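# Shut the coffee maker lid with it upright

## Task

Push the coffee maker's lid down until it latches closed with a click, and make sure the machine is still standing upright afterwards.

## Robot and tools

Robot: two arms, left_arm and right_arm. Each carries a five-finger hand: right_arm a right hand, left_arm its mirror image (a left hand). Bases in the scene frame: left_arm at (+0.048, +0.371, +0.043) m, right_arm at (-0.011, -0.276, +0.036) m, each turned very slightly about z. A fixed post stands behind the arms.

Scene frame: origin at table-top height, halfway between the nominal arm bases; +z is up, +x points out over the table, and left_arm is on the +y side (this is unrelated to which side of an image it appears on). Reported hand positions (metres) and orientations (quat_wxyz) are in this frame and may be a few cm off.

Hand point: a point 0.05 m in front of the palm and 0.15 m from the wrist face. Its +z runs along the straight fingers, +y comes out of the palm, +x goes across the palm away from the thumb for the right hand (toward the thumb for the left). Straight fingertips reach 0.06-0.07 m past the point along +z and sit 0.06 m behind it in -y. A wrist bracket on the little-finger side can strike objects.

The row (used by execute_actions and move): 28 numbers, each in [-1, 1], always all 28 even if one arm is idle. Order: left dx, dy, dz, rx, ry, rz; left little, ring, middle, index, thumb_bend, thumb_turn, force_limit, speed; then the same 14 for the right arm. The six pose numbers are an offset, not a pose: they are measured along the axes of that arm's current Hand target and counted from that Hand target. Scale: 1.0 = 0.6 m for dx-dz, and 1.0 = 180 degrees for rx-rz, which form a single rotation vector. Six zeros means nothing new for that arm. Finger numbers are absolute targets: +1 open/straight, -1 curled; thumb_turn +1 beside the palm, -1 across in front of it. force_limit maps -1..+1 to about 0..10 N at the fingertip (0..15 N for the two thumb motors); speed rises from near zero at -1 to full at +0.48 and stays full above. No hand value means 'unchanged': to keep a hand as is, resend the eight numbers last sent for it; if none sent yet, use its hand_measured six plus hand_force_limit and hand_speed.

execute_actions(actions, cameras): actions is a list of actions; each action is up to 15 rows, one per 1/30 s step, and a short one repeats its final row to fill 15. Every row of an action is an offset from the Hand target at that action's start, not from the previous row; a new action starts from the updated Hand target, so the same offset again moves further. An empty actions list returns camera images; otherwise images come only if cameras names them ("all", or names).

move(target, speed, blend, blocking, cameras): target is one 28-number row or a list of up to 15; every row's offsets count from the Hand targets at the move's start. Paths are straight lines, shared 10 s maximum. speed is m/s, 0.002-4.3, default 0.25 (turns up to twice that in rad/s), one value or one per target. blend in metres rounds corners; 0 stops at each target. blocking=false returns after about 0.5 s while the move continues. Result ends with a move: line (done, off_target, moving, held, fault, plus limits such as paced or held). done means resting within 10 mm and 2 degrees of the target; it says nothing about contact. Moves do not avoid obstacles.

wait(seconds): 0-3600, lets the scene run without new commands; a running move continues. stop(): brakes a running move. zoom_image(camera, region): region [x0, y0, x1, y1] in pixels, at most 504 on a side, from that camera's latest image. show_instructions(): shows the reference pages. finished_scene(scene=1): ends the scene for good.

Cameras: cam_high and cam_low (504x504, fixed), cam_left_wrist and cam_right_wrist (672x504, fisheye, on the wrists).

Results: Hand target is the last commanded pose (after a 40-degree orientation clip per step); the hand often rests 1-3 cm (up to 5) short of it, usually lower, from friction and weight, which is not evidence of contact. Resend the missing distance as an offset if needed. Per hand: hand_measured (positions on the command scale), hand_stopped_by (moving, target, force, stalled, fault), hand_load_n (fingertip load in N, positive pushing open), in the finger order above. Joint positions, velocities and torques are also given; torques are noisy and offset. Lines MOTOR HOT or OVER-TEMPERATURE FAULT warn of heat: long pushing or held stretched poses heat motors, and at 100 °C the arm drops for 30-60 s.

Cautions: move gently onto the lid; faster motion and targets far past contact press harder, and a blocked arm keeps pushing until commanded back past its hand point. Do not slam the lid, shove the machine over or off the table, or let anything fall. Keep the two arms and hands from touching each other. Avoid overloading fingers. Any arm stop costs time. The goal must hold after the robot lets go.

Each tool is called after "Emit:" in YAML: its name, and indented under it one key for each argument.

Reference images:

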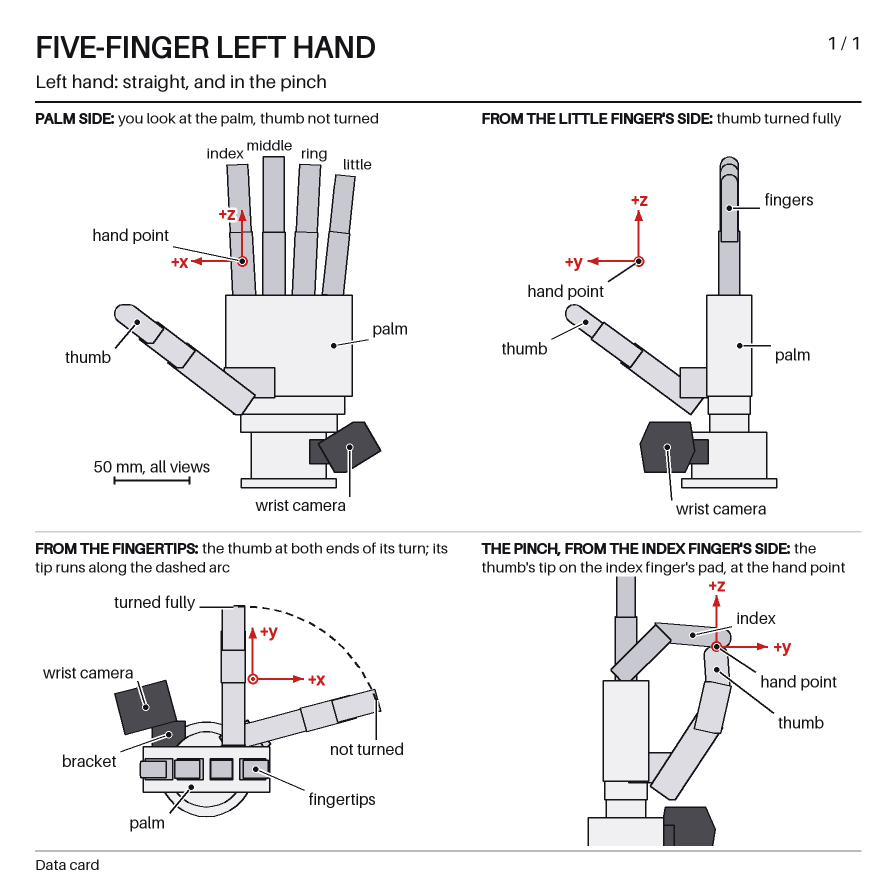

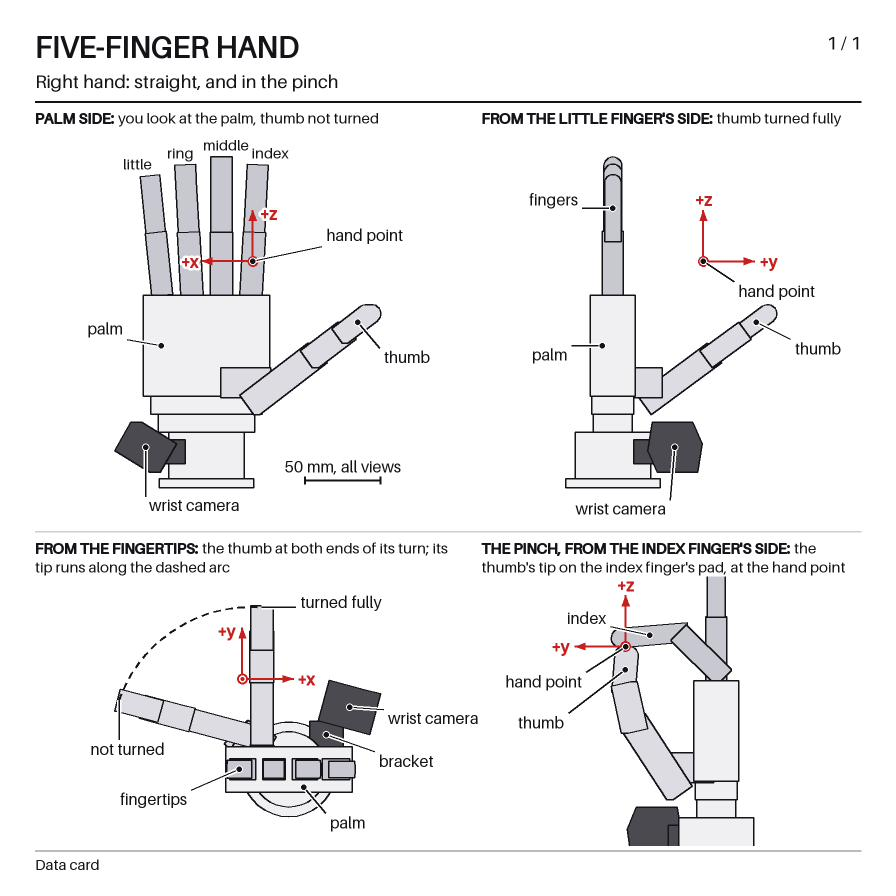

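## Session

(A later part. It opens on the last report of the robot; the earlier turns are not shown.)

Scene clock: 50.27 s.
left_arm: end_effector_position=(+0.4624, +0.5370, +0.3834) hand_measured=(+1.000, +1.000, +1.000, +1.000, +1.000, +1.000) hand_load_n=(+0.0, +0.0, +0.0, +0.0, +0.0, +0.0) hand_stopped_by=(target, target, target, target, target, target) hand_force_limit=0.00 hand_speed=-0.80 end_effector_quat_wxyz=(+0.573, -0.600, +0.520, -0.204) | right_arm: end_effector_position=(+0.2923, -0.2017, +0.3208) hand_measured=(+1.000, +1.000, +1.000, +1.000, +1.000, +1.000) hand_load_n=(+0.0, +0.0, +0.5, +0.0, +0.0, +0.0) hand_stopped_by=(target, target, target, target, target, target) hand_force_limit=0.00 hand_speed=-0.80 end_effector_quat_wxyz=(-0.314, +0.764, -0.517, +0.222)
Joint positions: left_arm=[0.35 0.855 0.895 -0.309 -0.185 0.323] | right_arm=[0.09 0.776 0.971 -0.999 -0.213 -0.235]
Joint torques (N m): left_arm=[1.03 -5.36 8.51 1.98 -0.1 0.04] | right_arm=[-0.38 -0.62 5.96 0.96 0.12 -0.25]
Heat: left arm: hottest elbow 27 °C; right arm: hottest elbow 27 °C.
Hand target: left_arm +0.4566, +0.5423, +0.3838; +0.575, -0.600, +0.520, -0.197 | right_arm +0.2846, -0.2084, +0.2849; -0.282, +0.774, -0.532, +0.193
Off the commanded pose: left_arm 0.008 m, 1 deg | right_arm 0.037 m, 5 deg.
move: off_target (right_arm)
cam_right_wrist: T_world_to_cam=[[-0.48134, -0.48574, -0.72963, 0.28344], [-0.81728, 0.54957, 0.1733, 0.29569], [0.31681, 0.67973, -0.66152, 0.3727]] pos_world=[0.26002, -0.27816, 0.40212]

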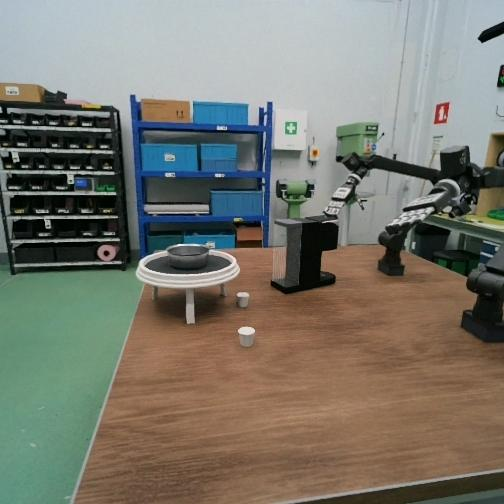

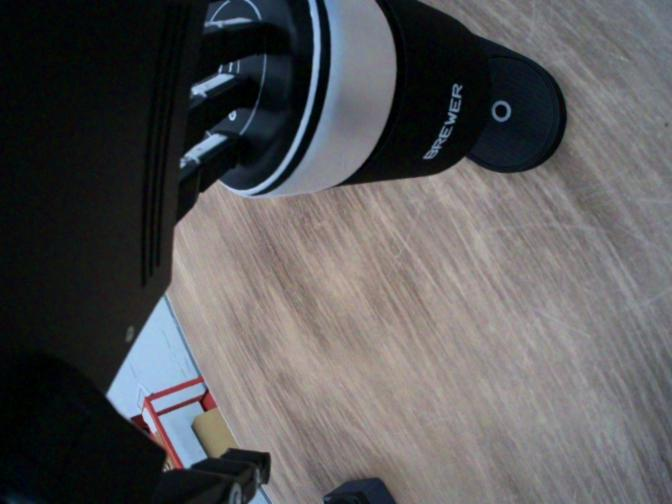

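Emit:
move:
  target: [0,0,0,0,0,0,1,1,1,1,1,1,0,-0.8,0,0.0214,0.0255,0,0,0,1,1,1,1,1,1,0,-0.8]
  speed: 0.06
  cameras: ["cam_high","cam_low","cam_right_wrist"]

Emit:
zoom_image:
  camera: "cam_low"
  region: [280, 180, 360, 290]

Emit:
zoom_image:
  camera: "cam_right_wrist"
  region: [160, 0, 600, 260]

Scene clock: 52.37 s.
left_arm: end_effector_position=(+0.4624, +0.5370, +0.3834) hand_measured=(+1.000, +1.000, +1.000, +1.000, +1.000, +1.000) hand_load_n=(+0.0, +0.0, +0.0, +0.0, +0.0, +0.0) hand_stopped_by=(target, target, target, target, target, target) hand_force_limit=0.00 hand_speed=-0.80 end_effector_quat_wxyz=(+0.573, -0.600, +0.520, -0.204) | right_arm: end_effector_position=(+0.2921, -0.2017, +0.3164) hand_measured=(+1.000, +1.000, +1.000, +1.000, +1.000, +1.000) hand_load_n=(+0.0, +0.0, +0.5, +0.0, +0.0, +0.0) hand_stopped_by=(target, target, target, target, target, target) hand_force_limit=0.00 hand_speed=-0.80 end_effector_quat_wxyz=(-0.325, +0.760, -0.512, +0.235)
Joint positions: left_arm=[0.35 0.855 0.895 -0.309 -0.185 0.323] | right_arm=[0.088 0.746 0.934 -0.956 -0.215 -0.235]
Joint torques (N m): left_arm=[1.03 -5.36 8.5 1.96 -0.1 0.03] | right_arm=[-0.21 -0.03 4.78 0.84 0.23 -0.25]
Heat: left arm: hottest elbow 27 °C; right arm: hottest elbow 27 °C.
Hand target: left_arm +0.4566, +0.5423, +0.3838; +0.575, -0.600, +0.520, -0.197 | right_arm +0.2847, -0.2083, +0.2650; -0.282, +0.774, -0.532, +0.193
Off the commanded pose: left_arm 0.008 m, 1 deg | right_arm 0.052 m, 7 deg.
move: off_target (right_arm)
cam_right_wrist: T_world_to_cam=[[-0.45466, -0.48285, -0.74842, 0.27871], [-0.82304, 0.54894, 0.14584, 0.30661], [0.34042, 0.68228, -0.64699, 0.35897]] pos_world=[0.25687, -0.27865, 0.39613]

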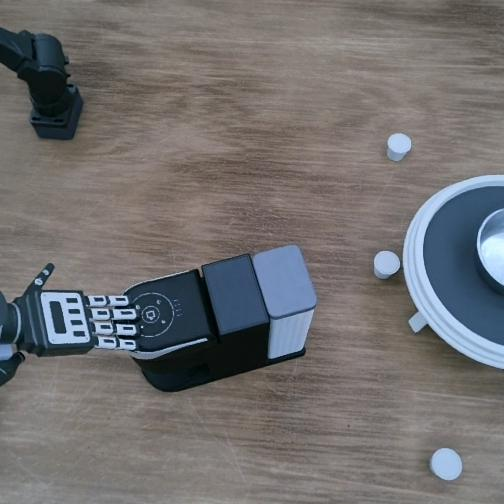

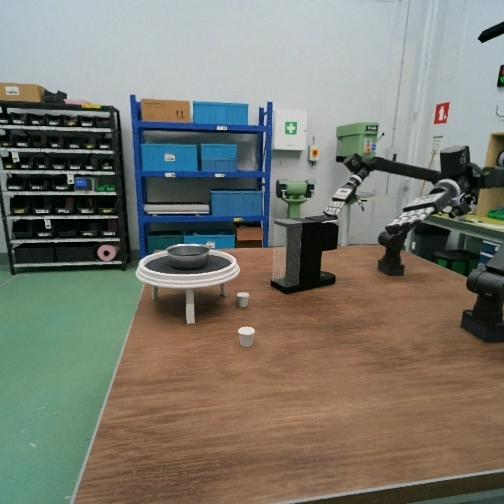

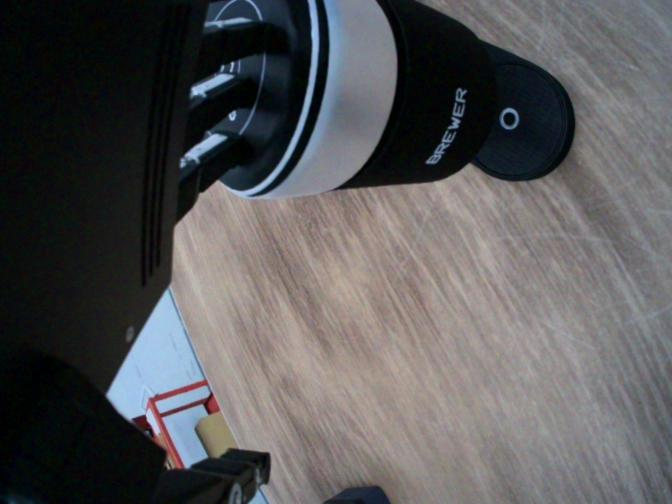

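Scaled by 4.582 from the camera's image (finer frame: 720x720).

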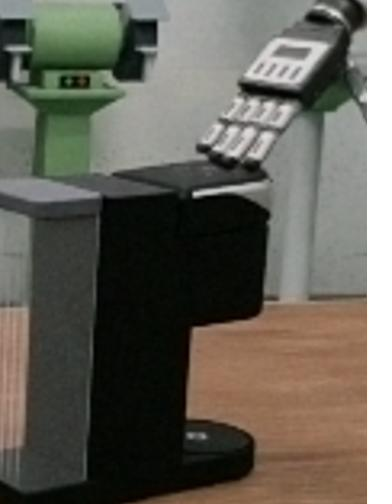

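Scaled by 1.145 from the camera's image (finer frame: 960x720).

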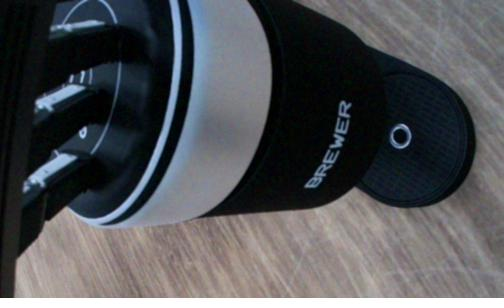

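Emit:
move:
  target: [0,0,0,0,0,0,1,1,1,1,1,1,0,-0.8,0,-0.12,-0.143,0,0,0,1,1,1,1,1,1,0,-0.8]
  speed: 0.12
  cameras: ["cam_high","cam_low","cam_right_wrist"]

Emit:
zoom_image:
  camera: "cam_low"
  region: [290, 190, 350, 250]

Emit:
zoom_image:
  camera: "cam_right_wrist"
  region: [180, 0, 500, 240]

Emit:
zoom_image:
  camera: "cam_high"
  region: [110, 250, 270, 400]

Scene clock: 54.90 s.
left_arm: end_effector_position=(+0.4624, +0.5370, +0.3834) hand_measured=(+1.000, +1.000, +1.000, +1.000, +1.000, +1.000) hand_load_n=(+0.0, +0.0, +0.0, +0.0, +0.0, +0.0) hand_stopped_by=(target, target, target, target, target, target) hand_force_limit=0.00 hand_speed=-0.80 end_effector_quat_wxyz=(+0.573, -0.600, +0.520, -0.204) | right_arm: end_effector_position=(+0.2780, -0.2043, +0.3572) hand_measured=(+1.000, +1.000, +1.000, +1.000, +1.000, +1.000) hand_load_n=(+0.0, +0.0, +0.0, +0.0, +0.0, +0.0) hand_stopped_by=(target, target, target, target, target, target) hand_force_limit=0.00 hand_speed=-0.80 end_effector_quat_wxyz=(-0.277, +0.778, -0.535, +0.179)
Joint positions: left_arm=[0.35 0.855 0.895 -0.309 -0.185 0.323] | right_arm=[0.088 0.849 1.14 -1.217 -0.208 -0.239]
Joint torques (N m): left_arm=[1.03 -5.36 8.53 1.98 -0.1 0.04] | right_arm=[-0.79 -3.02 13.82 1.02 -0.04 -0.19]
Heat: left arm: hottest elbow 27 °C; right arm: hottest elbow 27 °C.
Hand target: left_arm +0.4566, +0.5423, +0.3838; +0.575, -0.600, +0.520, -0.197 | right_arm +0.2846, -0.2085, +0.3770; -0.282, +0.774, -0.532, +0.193
Off the commanded pose: left_arm 0.008 m, 1 deg | right_arm 0.021 m, 2 deg.
move: off_target (right_arm)
cam_right_wrist: T_world_to_cam=[[-0.56626, -0.4935, -0.66016, 0.29899], [-0.78967, 0.55431, 0.26298, 0.24049], [0.23616, 0.67022, -0.70358, 0.43855]] pos_world=[0.25565, -0.27968, 0.44269]

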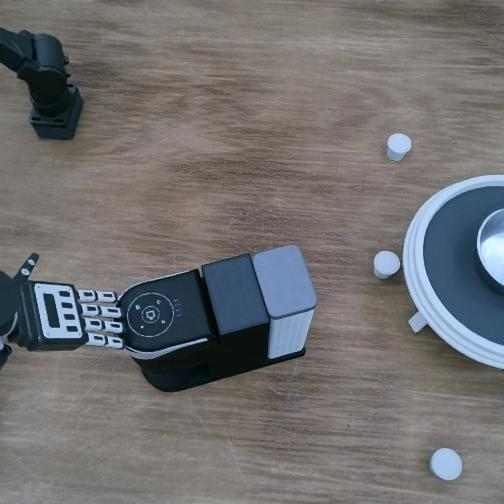

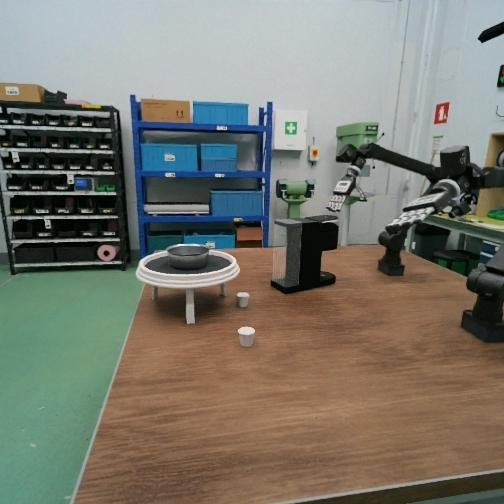

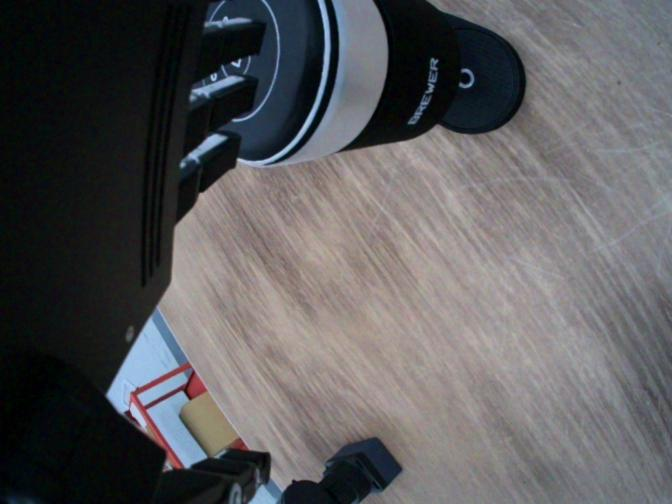

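Scaled by 8.400 from the camera's image (finer frame: 720x720).

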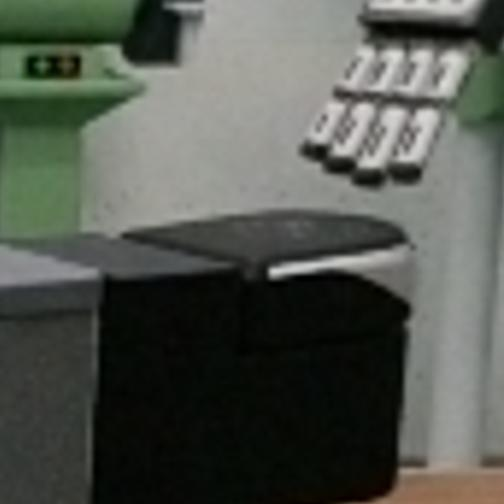

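Scaled by 1.575 from the camera's image (finer frame: 960x720).

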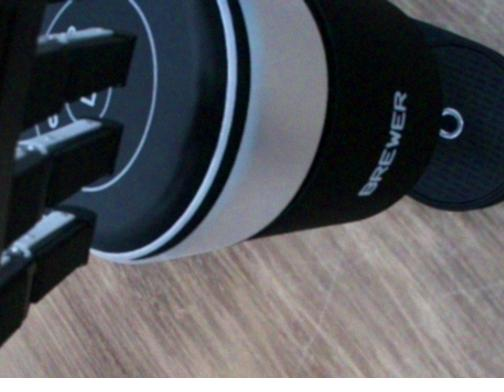

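Scaled by 3.150 from the camera's image (finer frame: 720x720).

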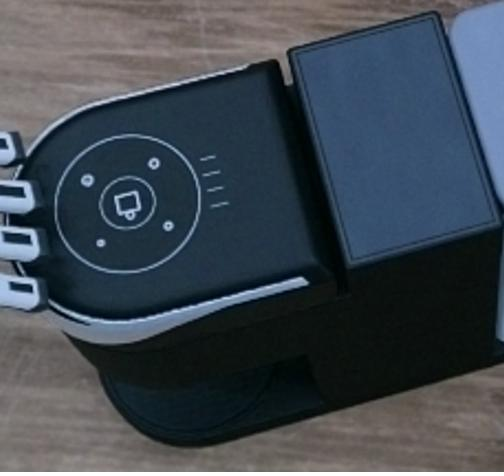

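Emit:
move:
  target: [0,0,0,0,0,0,1,1,1,1,1,1,0,-0.8,0.19,0.105,-0.044,0,0,0,1,1,1,1,1,1,0,-0.8]
  speed: 0.25
  cameras: ["cam_high","cam_low","cam_right_wrist"]

Emit:
zoom_image:
  camera: "cam_low"
  region: [290, 190, 350, 250]

Emit:
zoom_image:
  camera: "cam_right_wrist"
  region: [180, 60, 500, 300]

Scene clock: 58.83 s.
left_arm: end_effector_position=(+0.4624, +0.5370, +0.3834) hand_measured=(+1.000, +1.000, +1.000, +1.000, +1.000, +1.000) hand_load_n=(+0.0, +0.0, +0.0, +0.0, +0.0, -0.5) hand_stopped_by=(target, target, target, target, target, target) hand_force_limit=0.00 hand_speed=-0.80 end_effector_quat_wxyz=(+0.573, -0.600, +0.520, -0.204) | right_arm: end_effector_position=(+0.2614, -0.3331, +0.3428) hand_measured=(+1.000, +1.000, +1.000, +1.000, +1.000, +1.000) hand_load_n=(+0.0, +0.0, +0.0, +0.0, +0.0, -0.5) hand_stopped_by=(target, target, target, target, target, target) hand_force_limit=0.00 hand_speed=-0.80 end_effector_quat_wxyz=(-0.282, +0.775, -0.535, +0.183)
Joint positions: left_arm=[0.35 0.855 0.895 -0.309 -0.185 0.323] | right_arm=[-0.467 0.898 1.14 -1.338 -0.513 -0.733]
Joint torques (N m): left_arm=[1.03 -5.42 8.53 1.96 -0.1 0.04] | right_arm=[-0.5 -3.49 12.7 0.69 -0.54 -0.22]
Heat: left arm: hottest elbow 27 °C; right arm: hottest elbow 28 °C.
Hand target: left_arm +0.4566, +0.5423, +0.3838; +0.575, -0.600, +0.520, -0.197 | right_arm +0.2647, -0.3382, +0.3565; -0.282, +0.774, -0.532, +0.193
Off the commanded pose: left_arm 0.008 m, 1 deg | right_arm 0.015 m, 1 deg.
move: off_target (right_arm)
cam_right_wrist: T_world_to_cam=[[-0.56127, -0.48812, -0.66837, 0.21972], [-0.79012, 0.55641, 0.25716, 0.30537], [0.24636, 0.67242, -0.69797, 0.51487]] pos_world=[0.23775, -0.40887, 0.42769]

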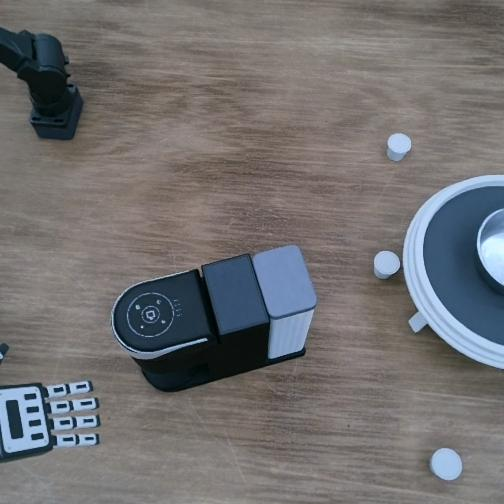

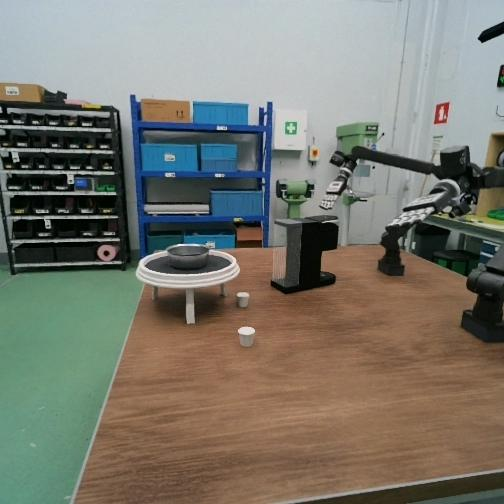

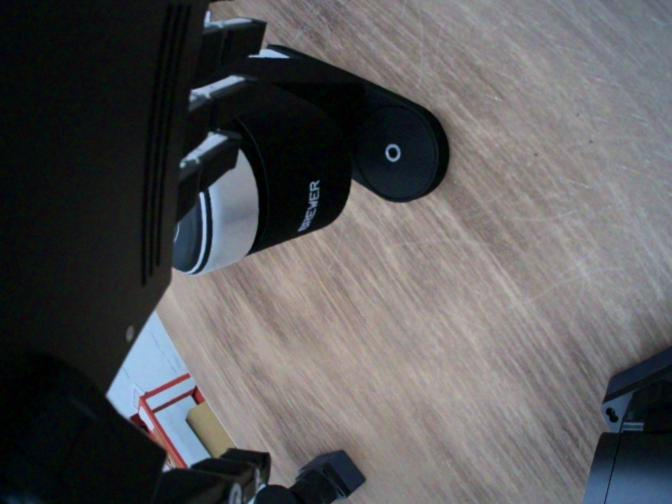

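Scaled by 8.400 from the camera's image (finer frame: 720x720).

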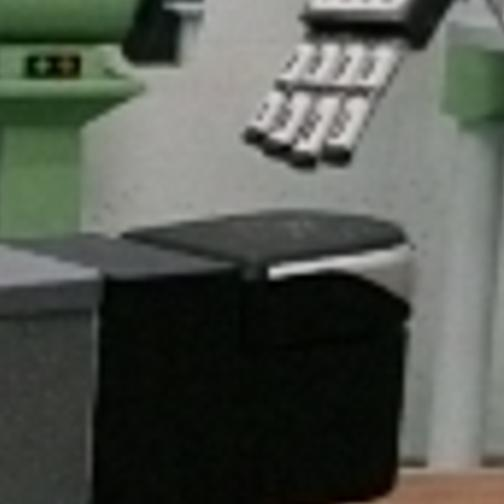

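Scaled by 1.575 from the camera's image (finer frame: 960x720).

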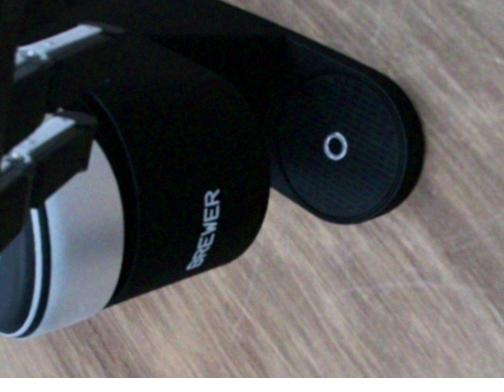

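Emit:
move:
  target:
    - [0,0,0,0,0,0,1,1,1,1,1,1,0,-0.8,-0.047,-0.0887,-0.0778,0,0,0,-1,-1,-1,-1,1,1,0,0]
    - [0,0,0,0,0,0,1,1,1,1,1,1,0,-0.8,-0.2093,-0.2268,0.0523,-0.067,0,0,-1,-1,-1,-1,1,1,0,0]
    - [0,0,0,0,0,0,1,1,1,1,1,1,0,-0.8,-0.2093,-0.1305,0.1672,-0.067,0,0,-1,-1,-1,-1,1,1,0,0]
  speed: [0.25,0.25,0.08]
  blend: [0,0.02,0]
  cameras: ["cam_high","cam_low","cam_right_wrist"]

Emit:
zoom_image:
  camera: "cam_low"
  region: [290, 180, 350, 250]

Scene clock: 65.60 s.
left_arm: end_effector_position=(+0.4624, +0.5370, +0.3834) hand_measured=(+1.000, +1.000, +1.000, +1.000, +1.000, +1.000) hand_load_n=(+0.0, +0.0, +0.0, +0.0, +0.0, +0.0) hand_stopped_by=(target, target, target, target, target, target) hand_force_limit=0.00 hand_speed=-0.80 end_effector_quat_wxyz=(+0.573, -0.600, +0.520, -0.204) | right_arm: end_effector_position=(+0.3341, -0.1798, +0.3251) hand_measured=(-1.000, -1.000, -1.000, -1.000, +1.000, +1.000) hand_load_n=(+0.0, +0.0, +0.0, +0.0, +0.0, +0.0) hand_stopped_by=(target, target, target, target, target, target) hand_force_limit=0.00 hand_speed=0.00 end_effector_quat_wxyz=(-0.189, +0.803, -0.552, +0.126)
Joint positions: left_arm=[0.35 0.855 0.895 -0.309 -0.185 0.323] | right_arm=[0.198 1.129 1.273 -1.266 -0.094 -0.178]
Joint torques (N m): left_arm=[1.03 -5.42 8.5 1.96 -0.1 0.03] | right_arm=[1.38 -8.06 9.4 1.87 0.07 -0.01]
Heat: left arm: hottest elbow 27 °C; right arm: hottest elbow 28 °C.
Hand target: left_arm +0.4566, +0.5423, +0.3838; +0.575, -0.600, +0.520, -0.197 | right_arm +0.3358, -0.1763, +0.3302; -0.199, +0.800, -0.550, +0.136
Off the commanded pose: left_arm 0.008 m, 1 deg | right_arm 0.006 m, 2 deg.
move: done
cam_right_wrist: T_world_to_cam=[[-0.68069, -0.54354, -0.49114, 0.29597], [-0.72709, 0.5831, 0.36239, 0.23153], [0.08941, 0.60378, -0.79212, 0.45226]] pos_world=[0.32938, -0.2472, 0.4197]

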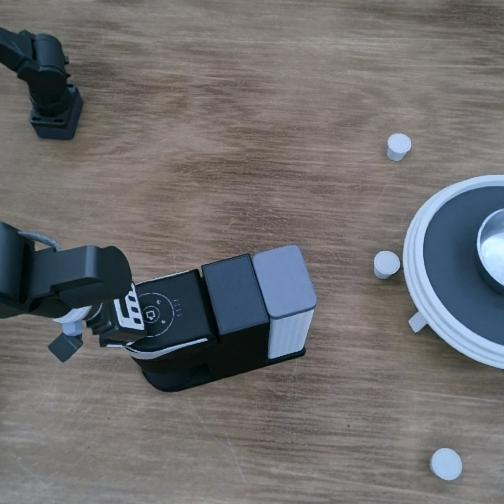

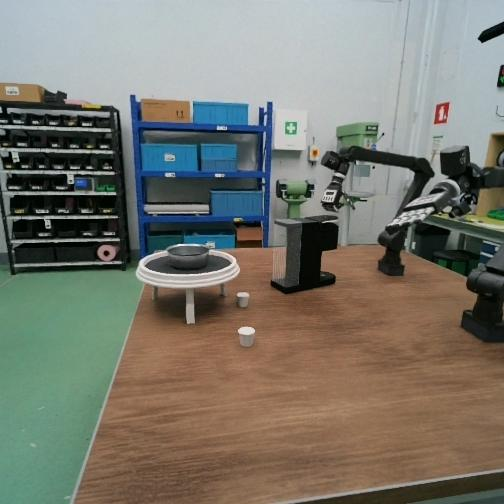

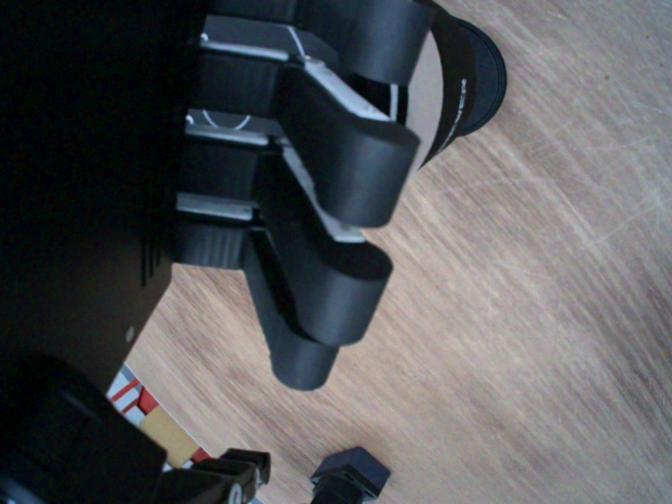

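Scaled by 7.200 from the camera's image (finer frame: 720x720).

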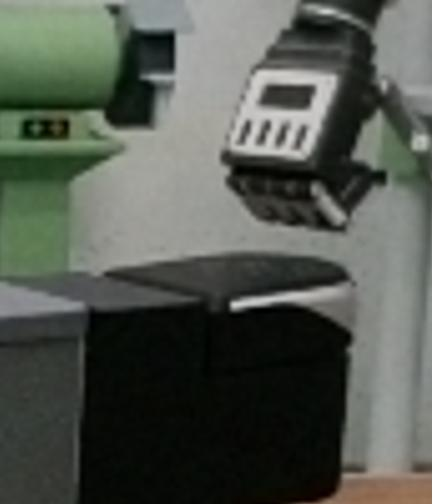

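Emit:
move:
  target: [0,0,0,0,0,0,1,1,1,1,1,1,0,-0.8,0,0.0469,0.0883,0,0,0,-1,-1,-1,-1,1,1,0,0]
  speed: 0.06
  cameras: ["cam_high","cam_low","cam_right_wrist"]

Emit:
zoom_image:
  camera: "cam_low"
  region: [290, 180, 350, 250]

Scene clock: 67.73 s.
left_arm: end_effector_position=(+0.4624, +0.5370, +0.3834) hand_measured=(+1.000, +1.000, +1.000, +1.000, +1.000, +1.000) hand_load_n=(+0.0, +0.0, +0.0, +0.0, +0.0, +0.0) hand_stopped_by=(target, target, target, target, target, target) hand_force_limit=0.00 hand_speed=-0.80 end_effector_quat_wxyz=(+0.573, -0.600, +0.520, -0.204) | right_arm: end_effector_position=(+0.3402, -0.1788, +0.3019) hand_measured=(-1.000, -1.000, -1.000, -1.000, +1.000, +1.000) hand_load_n=(+0.0, +0.0, +0.0, +0.0, +0.0, +0.0) hand_stopped_by=(target, target, target, target, target, target) hand_force_limit=0.00 hand_speed=0.00 end_effector_quat_wxyz=(-0.223, +0.794, -0.543, +0.161)
Joint positions: left_arm=[0.35 0.855 0.895 -0.309 -0.185 0.323] | right_arm=[0.198 1.066 1.148 -1.103 -0.094 -0.178]
Joint torques (N m): left_arm=[1.03 -5.36 8.51 1.98 -0.1 0.03] | right_arm=[0.79 -3.66 6.09 1.65 0.08 -0.04]
Heat: left arm: hottest elbow 27 °C; right arm: hottest elbow 28 °C.
Hand target: left_arm +0.4566, +0.5423, +0.3838; +0.575, -0.600, +0.520, -0.197 | right_arm +0.3357, -0.1763, +0.2704; -0.200, +0.800, -0.549, +0.136
Off the commanded pose: left_arm 0.008 m, 1 deg | right_arm 0.032 m, 4 deg.
move: off_target (right_arm)
cam_right_wrist: T_world_to_cam=[[-0.62771, -0.53467, -0.56578, 0.2953], [-0.76018, 0.57754, 0.29761, 0.27366], [0.16764, 0.61691, -0.76898, 0.40138]] pos_world=[0.32611, -0.24777, 0.39428]

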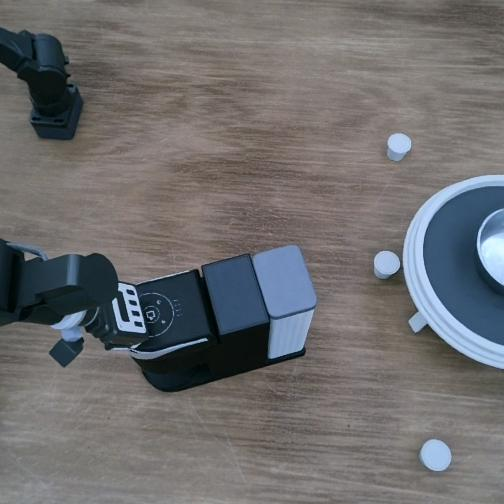

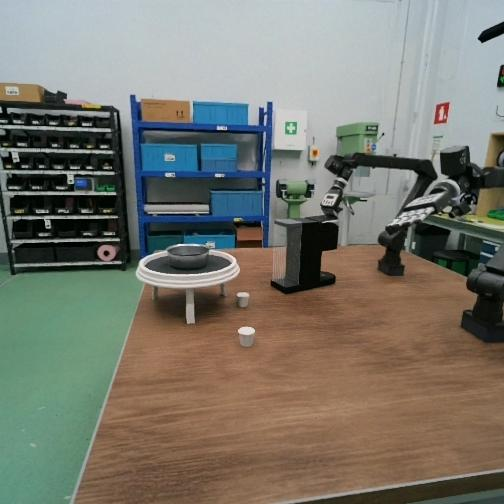

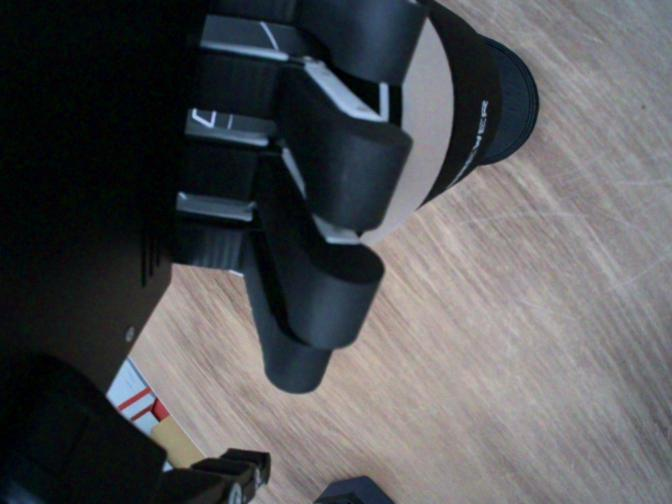

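Scaled by 7.200 from the camera's image (finer frame: 720x720).

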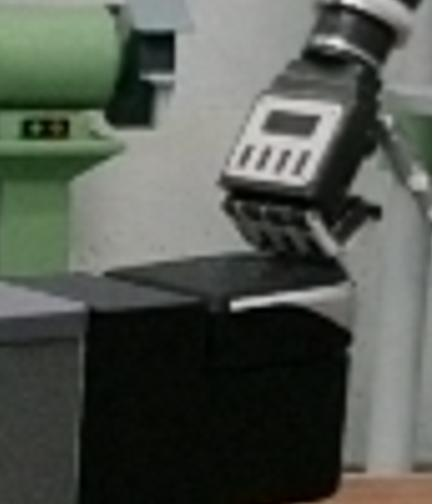

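Emit:
move:
  target: [0,0,0,0,0,0,1,1,1,1,1,1,0,-0.8,0,0.0313,0.0589,0,0,0,-1,-1,-1,-1,1,1,0,0]
  speed: 0.08
  cameras: ["cam_low","cam_right_wrist"]

Emit:
zoom_image:
  camera: "cam_low"
  region: [290, 180, 350, 250]

Scene clock: 69.20 s.
left_arm: end_effector_position=(+0.4624, +0.5370, +0.3834) hand_measured=(+1.000, +1.000, +1.000, +1.000, +1.000, +1.000) hand_load_n=(+0.0, +0.0, +0.0, +0.0, +0.0, +0.0) hand_stopped_by=(target, target, target, target, target, target) hand_force_limit=0.00 hand_speed=-0.80 end_effector_quat_wxyz=(+0.573, -0.600, +0.520, -0.204) | right_arm: end_effector_position=(+0.3487, -0.1765, +0.2956) hand_measured=(-1.000, -1.000, -1.000, -1.000, +1.000, +1.000) hand_load_n=(+0.0, +0.0, +0.0, +0.0, +0.0, +0.0) hand_stopped_by=(target, target, target, target, target, target) hand_force_limit=0.00 hand_speed=0.00 end_effector_quat_wxyz=(-0.253, +0.782, -0.537, +0.189)
Joint positions: left_arm=[0.35 0.855 0.895 -0.309 -0.185 0.323] | right_arm=[0.198 1.027 1.084 -0.991 -0.096 -0.169]
Joint torques (N m): left_arm=[1.08 -5.36 8.51 1.98 -0.1 0.03] | right_arm=[0.44 -1.14 3.6 0.99 0.16 -0.11]
Heat: left arm: hottest elbow 27 °C; right arm: hottest elbow 28 °C.
Hand target: left_arm +0.4566, +0.5423, +0.3838; +0.575, -0.600, +0.520, -0.197 | right_arm +0.3358, -0.1763, +0.2303; -0.199, +0.800, -0.550, +0.136
Off the commanded pose: left_arm 0.008 m, 1 deg | right_arm 0.067 m, 9 deg.
move: off_target (right_arm)
cam_right_wrist: T_world_to_cam=[[-0.58102, -0.51869, -0.62719, 0.30302], [-0.77925, 0.57694, 0.24476, 0.30278], [0.2349, 0.63095, -0.73941, 0.36396]] pos_world=[0.32651, -0.24715, 0.38506]

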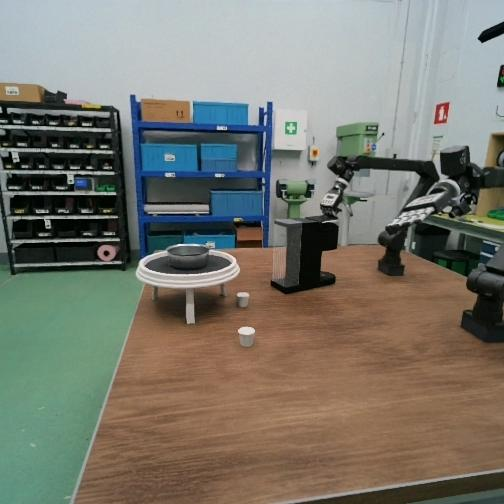

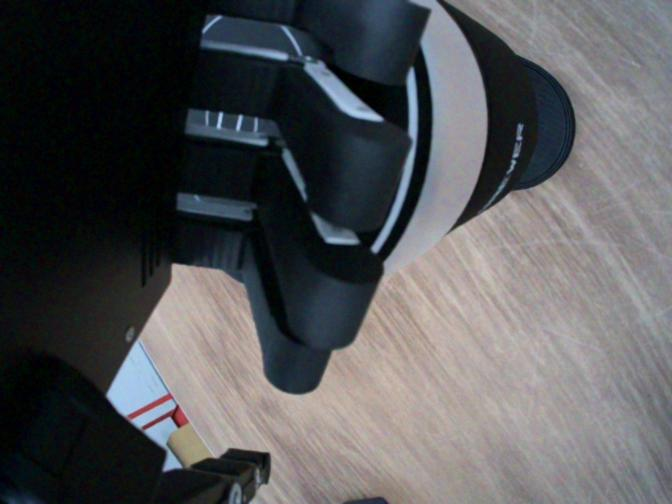

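Scaled by 7.200 from the camera's image (finer frame: 720x720).

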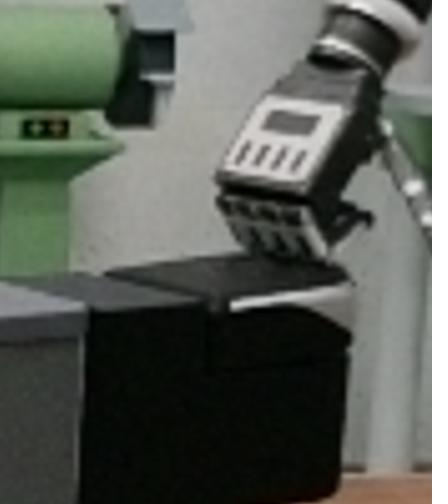

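Emit:
move:
  target:
    - [0.17,-0.01,-0.15,-0.06,0.1225,-0.1606,1,1,1,1,1,1,0,-0.8,0,-0.0782,-0.1472,0,0,0,-1,-1,-1,-1,1,1,0,0]
    - [0.5028,-0.0258,-0.4548,-0.181,0.3676,-0.4817,1,1,1,1,1,1,0,-0.8,0,-0.0602,-0.3265,0,0,0,-1,-1,-1,-1,1,1,0,0]
  speed: 0.35
  blend: [0.05,0]
  cameras: ["all"]

Scene clock: 79.83 s.
left_arm: end_effector_position=(+0.3514, +0.1544, +0.3600) hand_measured=(+1.000, +1.000, +1.000, +1.000, +1.000, +1.000) hand_load_n=(+0.0, +0.0, +0.0, +0.0, +0.0, -0.5) hand_stopped_by=(target, target, target, target, target, target) hand_force_limit=0.00 hand_speed=-0.80 end_effector_quat_wxyz=(+0.202, +0.704, -0.227, +0.642) | right_arm: end_effector_position=(+0.2782, -0.1947, +0.3978) hand_measured=(-1.000, -1.000, -1.000, -1.000, +1.000, +1.000) hand_load_n=(+0.0, +0.0, +0.0, +0.0, +0.0, +0.0) hand_stopped_by=(target, target, target, target, target, target) hand_force_limit=0.00 hand_speed=0.00 end_effector_quat_wxyz=(-0.184, +0.804, -0.553, +0.119)
Joint positions: left_arm=[-0.266 0.567 0.36 0.108 0.323 -1.531] | right_arm=[0.177 1.044 1.414 -1.51 -0.105 -0.197]
Joint torques (N m): left_arm=[-1.26 -0.44 8.24 3.1 -0.16 -0.18] | right_arm=[-0.32 -6.01 13.16 0.72 -0.25 -0.21]
Heat: left arm: hottest elbow 28 °C; right arm: hottest elbow 28 °C.
Hand target: left_arm +0.3502, +0.1500, +0.3600; +0.209, +0.702, -0.228, +0.642 | right_arm +0.2798, -0.1980, +0.4202; -0.199, +0.800, -0.549, +0.136
Off the commanded pose: left_arm 0.005 m, 1 deg | right_arm 0.023 m, 3 deg.
move: off_target (right_arm)
cam_left_wrist: T_world_to_cam=[[0.56808, 0.76287, 0.30874, -0.42259], [-0.49335, 0.0154, 0.86969, -0.13938], [0.6587, -0.64637, 0.38511, -0.15271]] pos_world=[0.27189, 0.22582, 0.3105]
cam_right_wrist: T_world_to_cam=[[-0.6881, -0.54421, -0.47995, 0.28289], [-0.72156, 0.58308, 0.37333, 0.16739], [0.07668, 0.6032, -0.7939, 0.52793]] pos_world=[0.27496, -0.2621, 0.4924]

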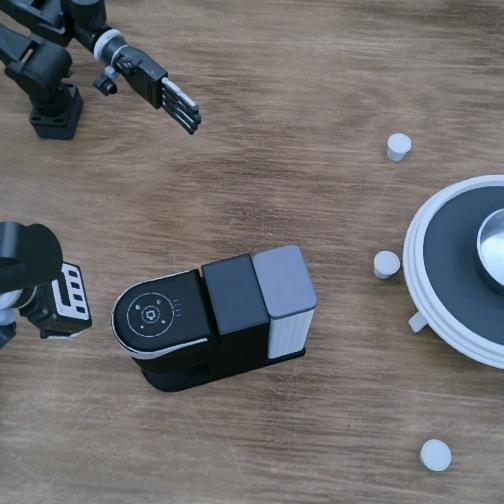

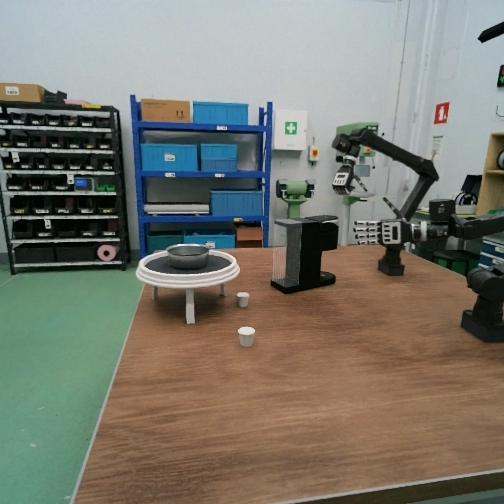

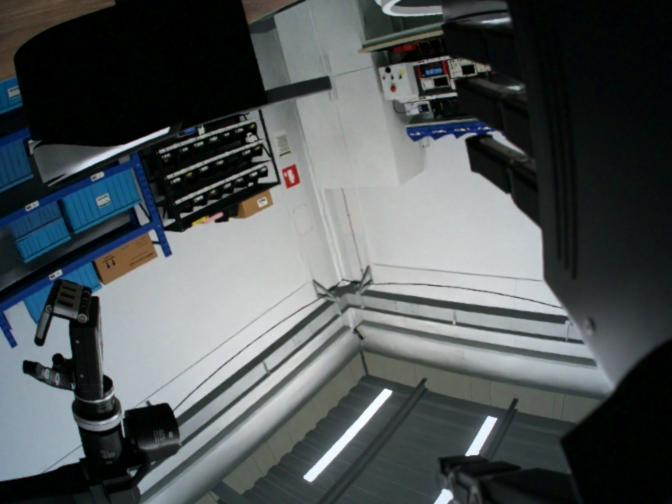

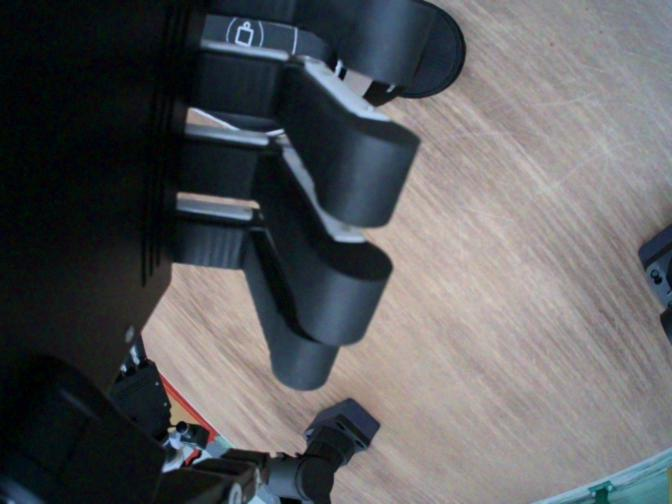

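Emit:
zoom_image:
  camera: "cam_left_wrist"
  region: [0, 0, 340, 200]

Scaled by 1.482 from the camera's image (finer frame: 960x720).

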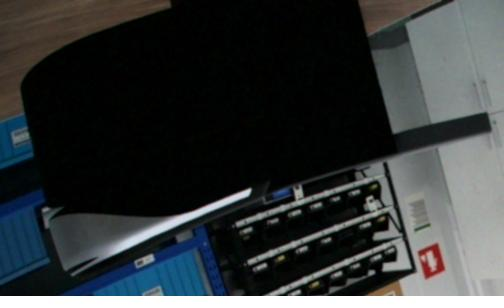

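Emit:
move:
  target: [-0.1,0,0.009,0,0,0.5,1,1,1,1,1,1,0,-0.8,0,0,0,0,0,0,-1,-1,-1,-1,1,1,0,0]
  speed: 0.35
  cameras: ["cam_left_wrist"]

Scene clock: 86.97 s.
left_arm: end_effector_position=(+0.3464, +0.1568, +0.2667) hand_measured=(+1.000, +1.000, +1.000, +1.000, +1.000, +1.000) hand_load_n=(-0.5, +0.0, +0.0, -0.5, +0.0, -0.5) hand_stopped_by=(target, target, target, target, target, target) hand_force_limit=0.00 hand_speed=-0.80 end_effector_quat_wxyz=(+0.295, -0.353, +0.667, -0.586) | right_arm: end_effector_position=(+0.2782, -0.1947, +0.3978) hand_measured=(-1.000, -1.000, -1.000, -1.000, +1.000, +1.000) hand_load_n=(+0.0, +0.0, +0.0, +0.0, +0.0, +0.0) hand_stopped_by=(target, target, target, target, target, target) hand_force_limit=0.00 hand_speed=0.00 end_effector_quat_wxyz=(-0.184, +0.804, -0.553, +0.119)
Joint positions: left_arm=[-0.427 0.559 0.379 0.04 0.162 0.002] | right_arm=[0.177 1.044 1.414 -1.51 -0.105 -0.197]
Joint torques (N m): left_arm=[-1.26 -1.85 12.45 2 -0.16 0.02] | right_arm=[-0.62 -6.18 13.3 0.58 -0.24 -0.22]
Heat: left arm: hottest elbow 28 °C; right arm: hottest elbow 29 °C.
Hand target: left_arm +0.3502, +0.1498, +0.2999; +0.306, -0.335, +0.657, -0.602 | right_arm +0.2798, -0.1980, +0.4202; -0.199, +0.800, -0.549, +0.136
Off the commanded pose: left_arm 0.034 m, 3 deg | right_arm 0.023 m, 3 deg.
move: off_target (left_arm)
cam_left_wrist: T_world_to_cam=[[-0.06026, -0.30243, 0.95126, -0.1794], [-0.90802, -0.37919, -0.17808, 0.42416], [0.41456, -0.8745, -0.25176, 0.17833]] pos_world=[0.30041, 0.26253, 0.29109]

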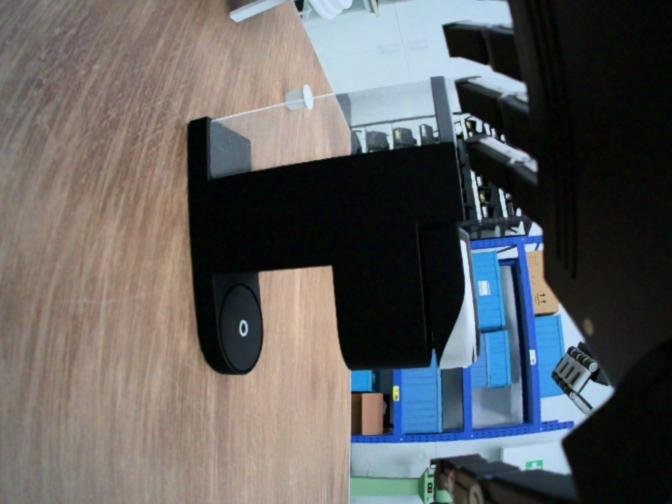

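Emit:
zoom_image:
  camera: "cam_left_wrist"
  region: [320, 200, 500, 390]

Scaled by 2.653 from the camera's image (finer frame: 960x720).

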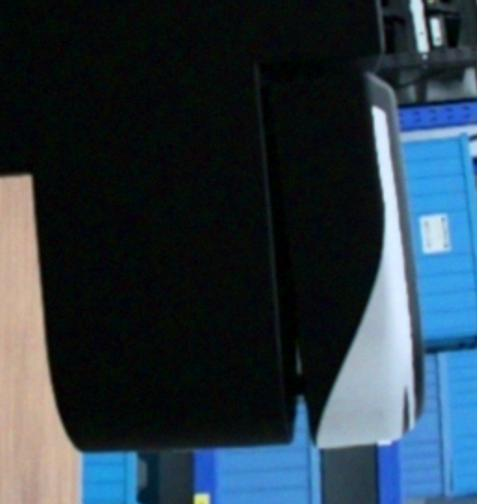

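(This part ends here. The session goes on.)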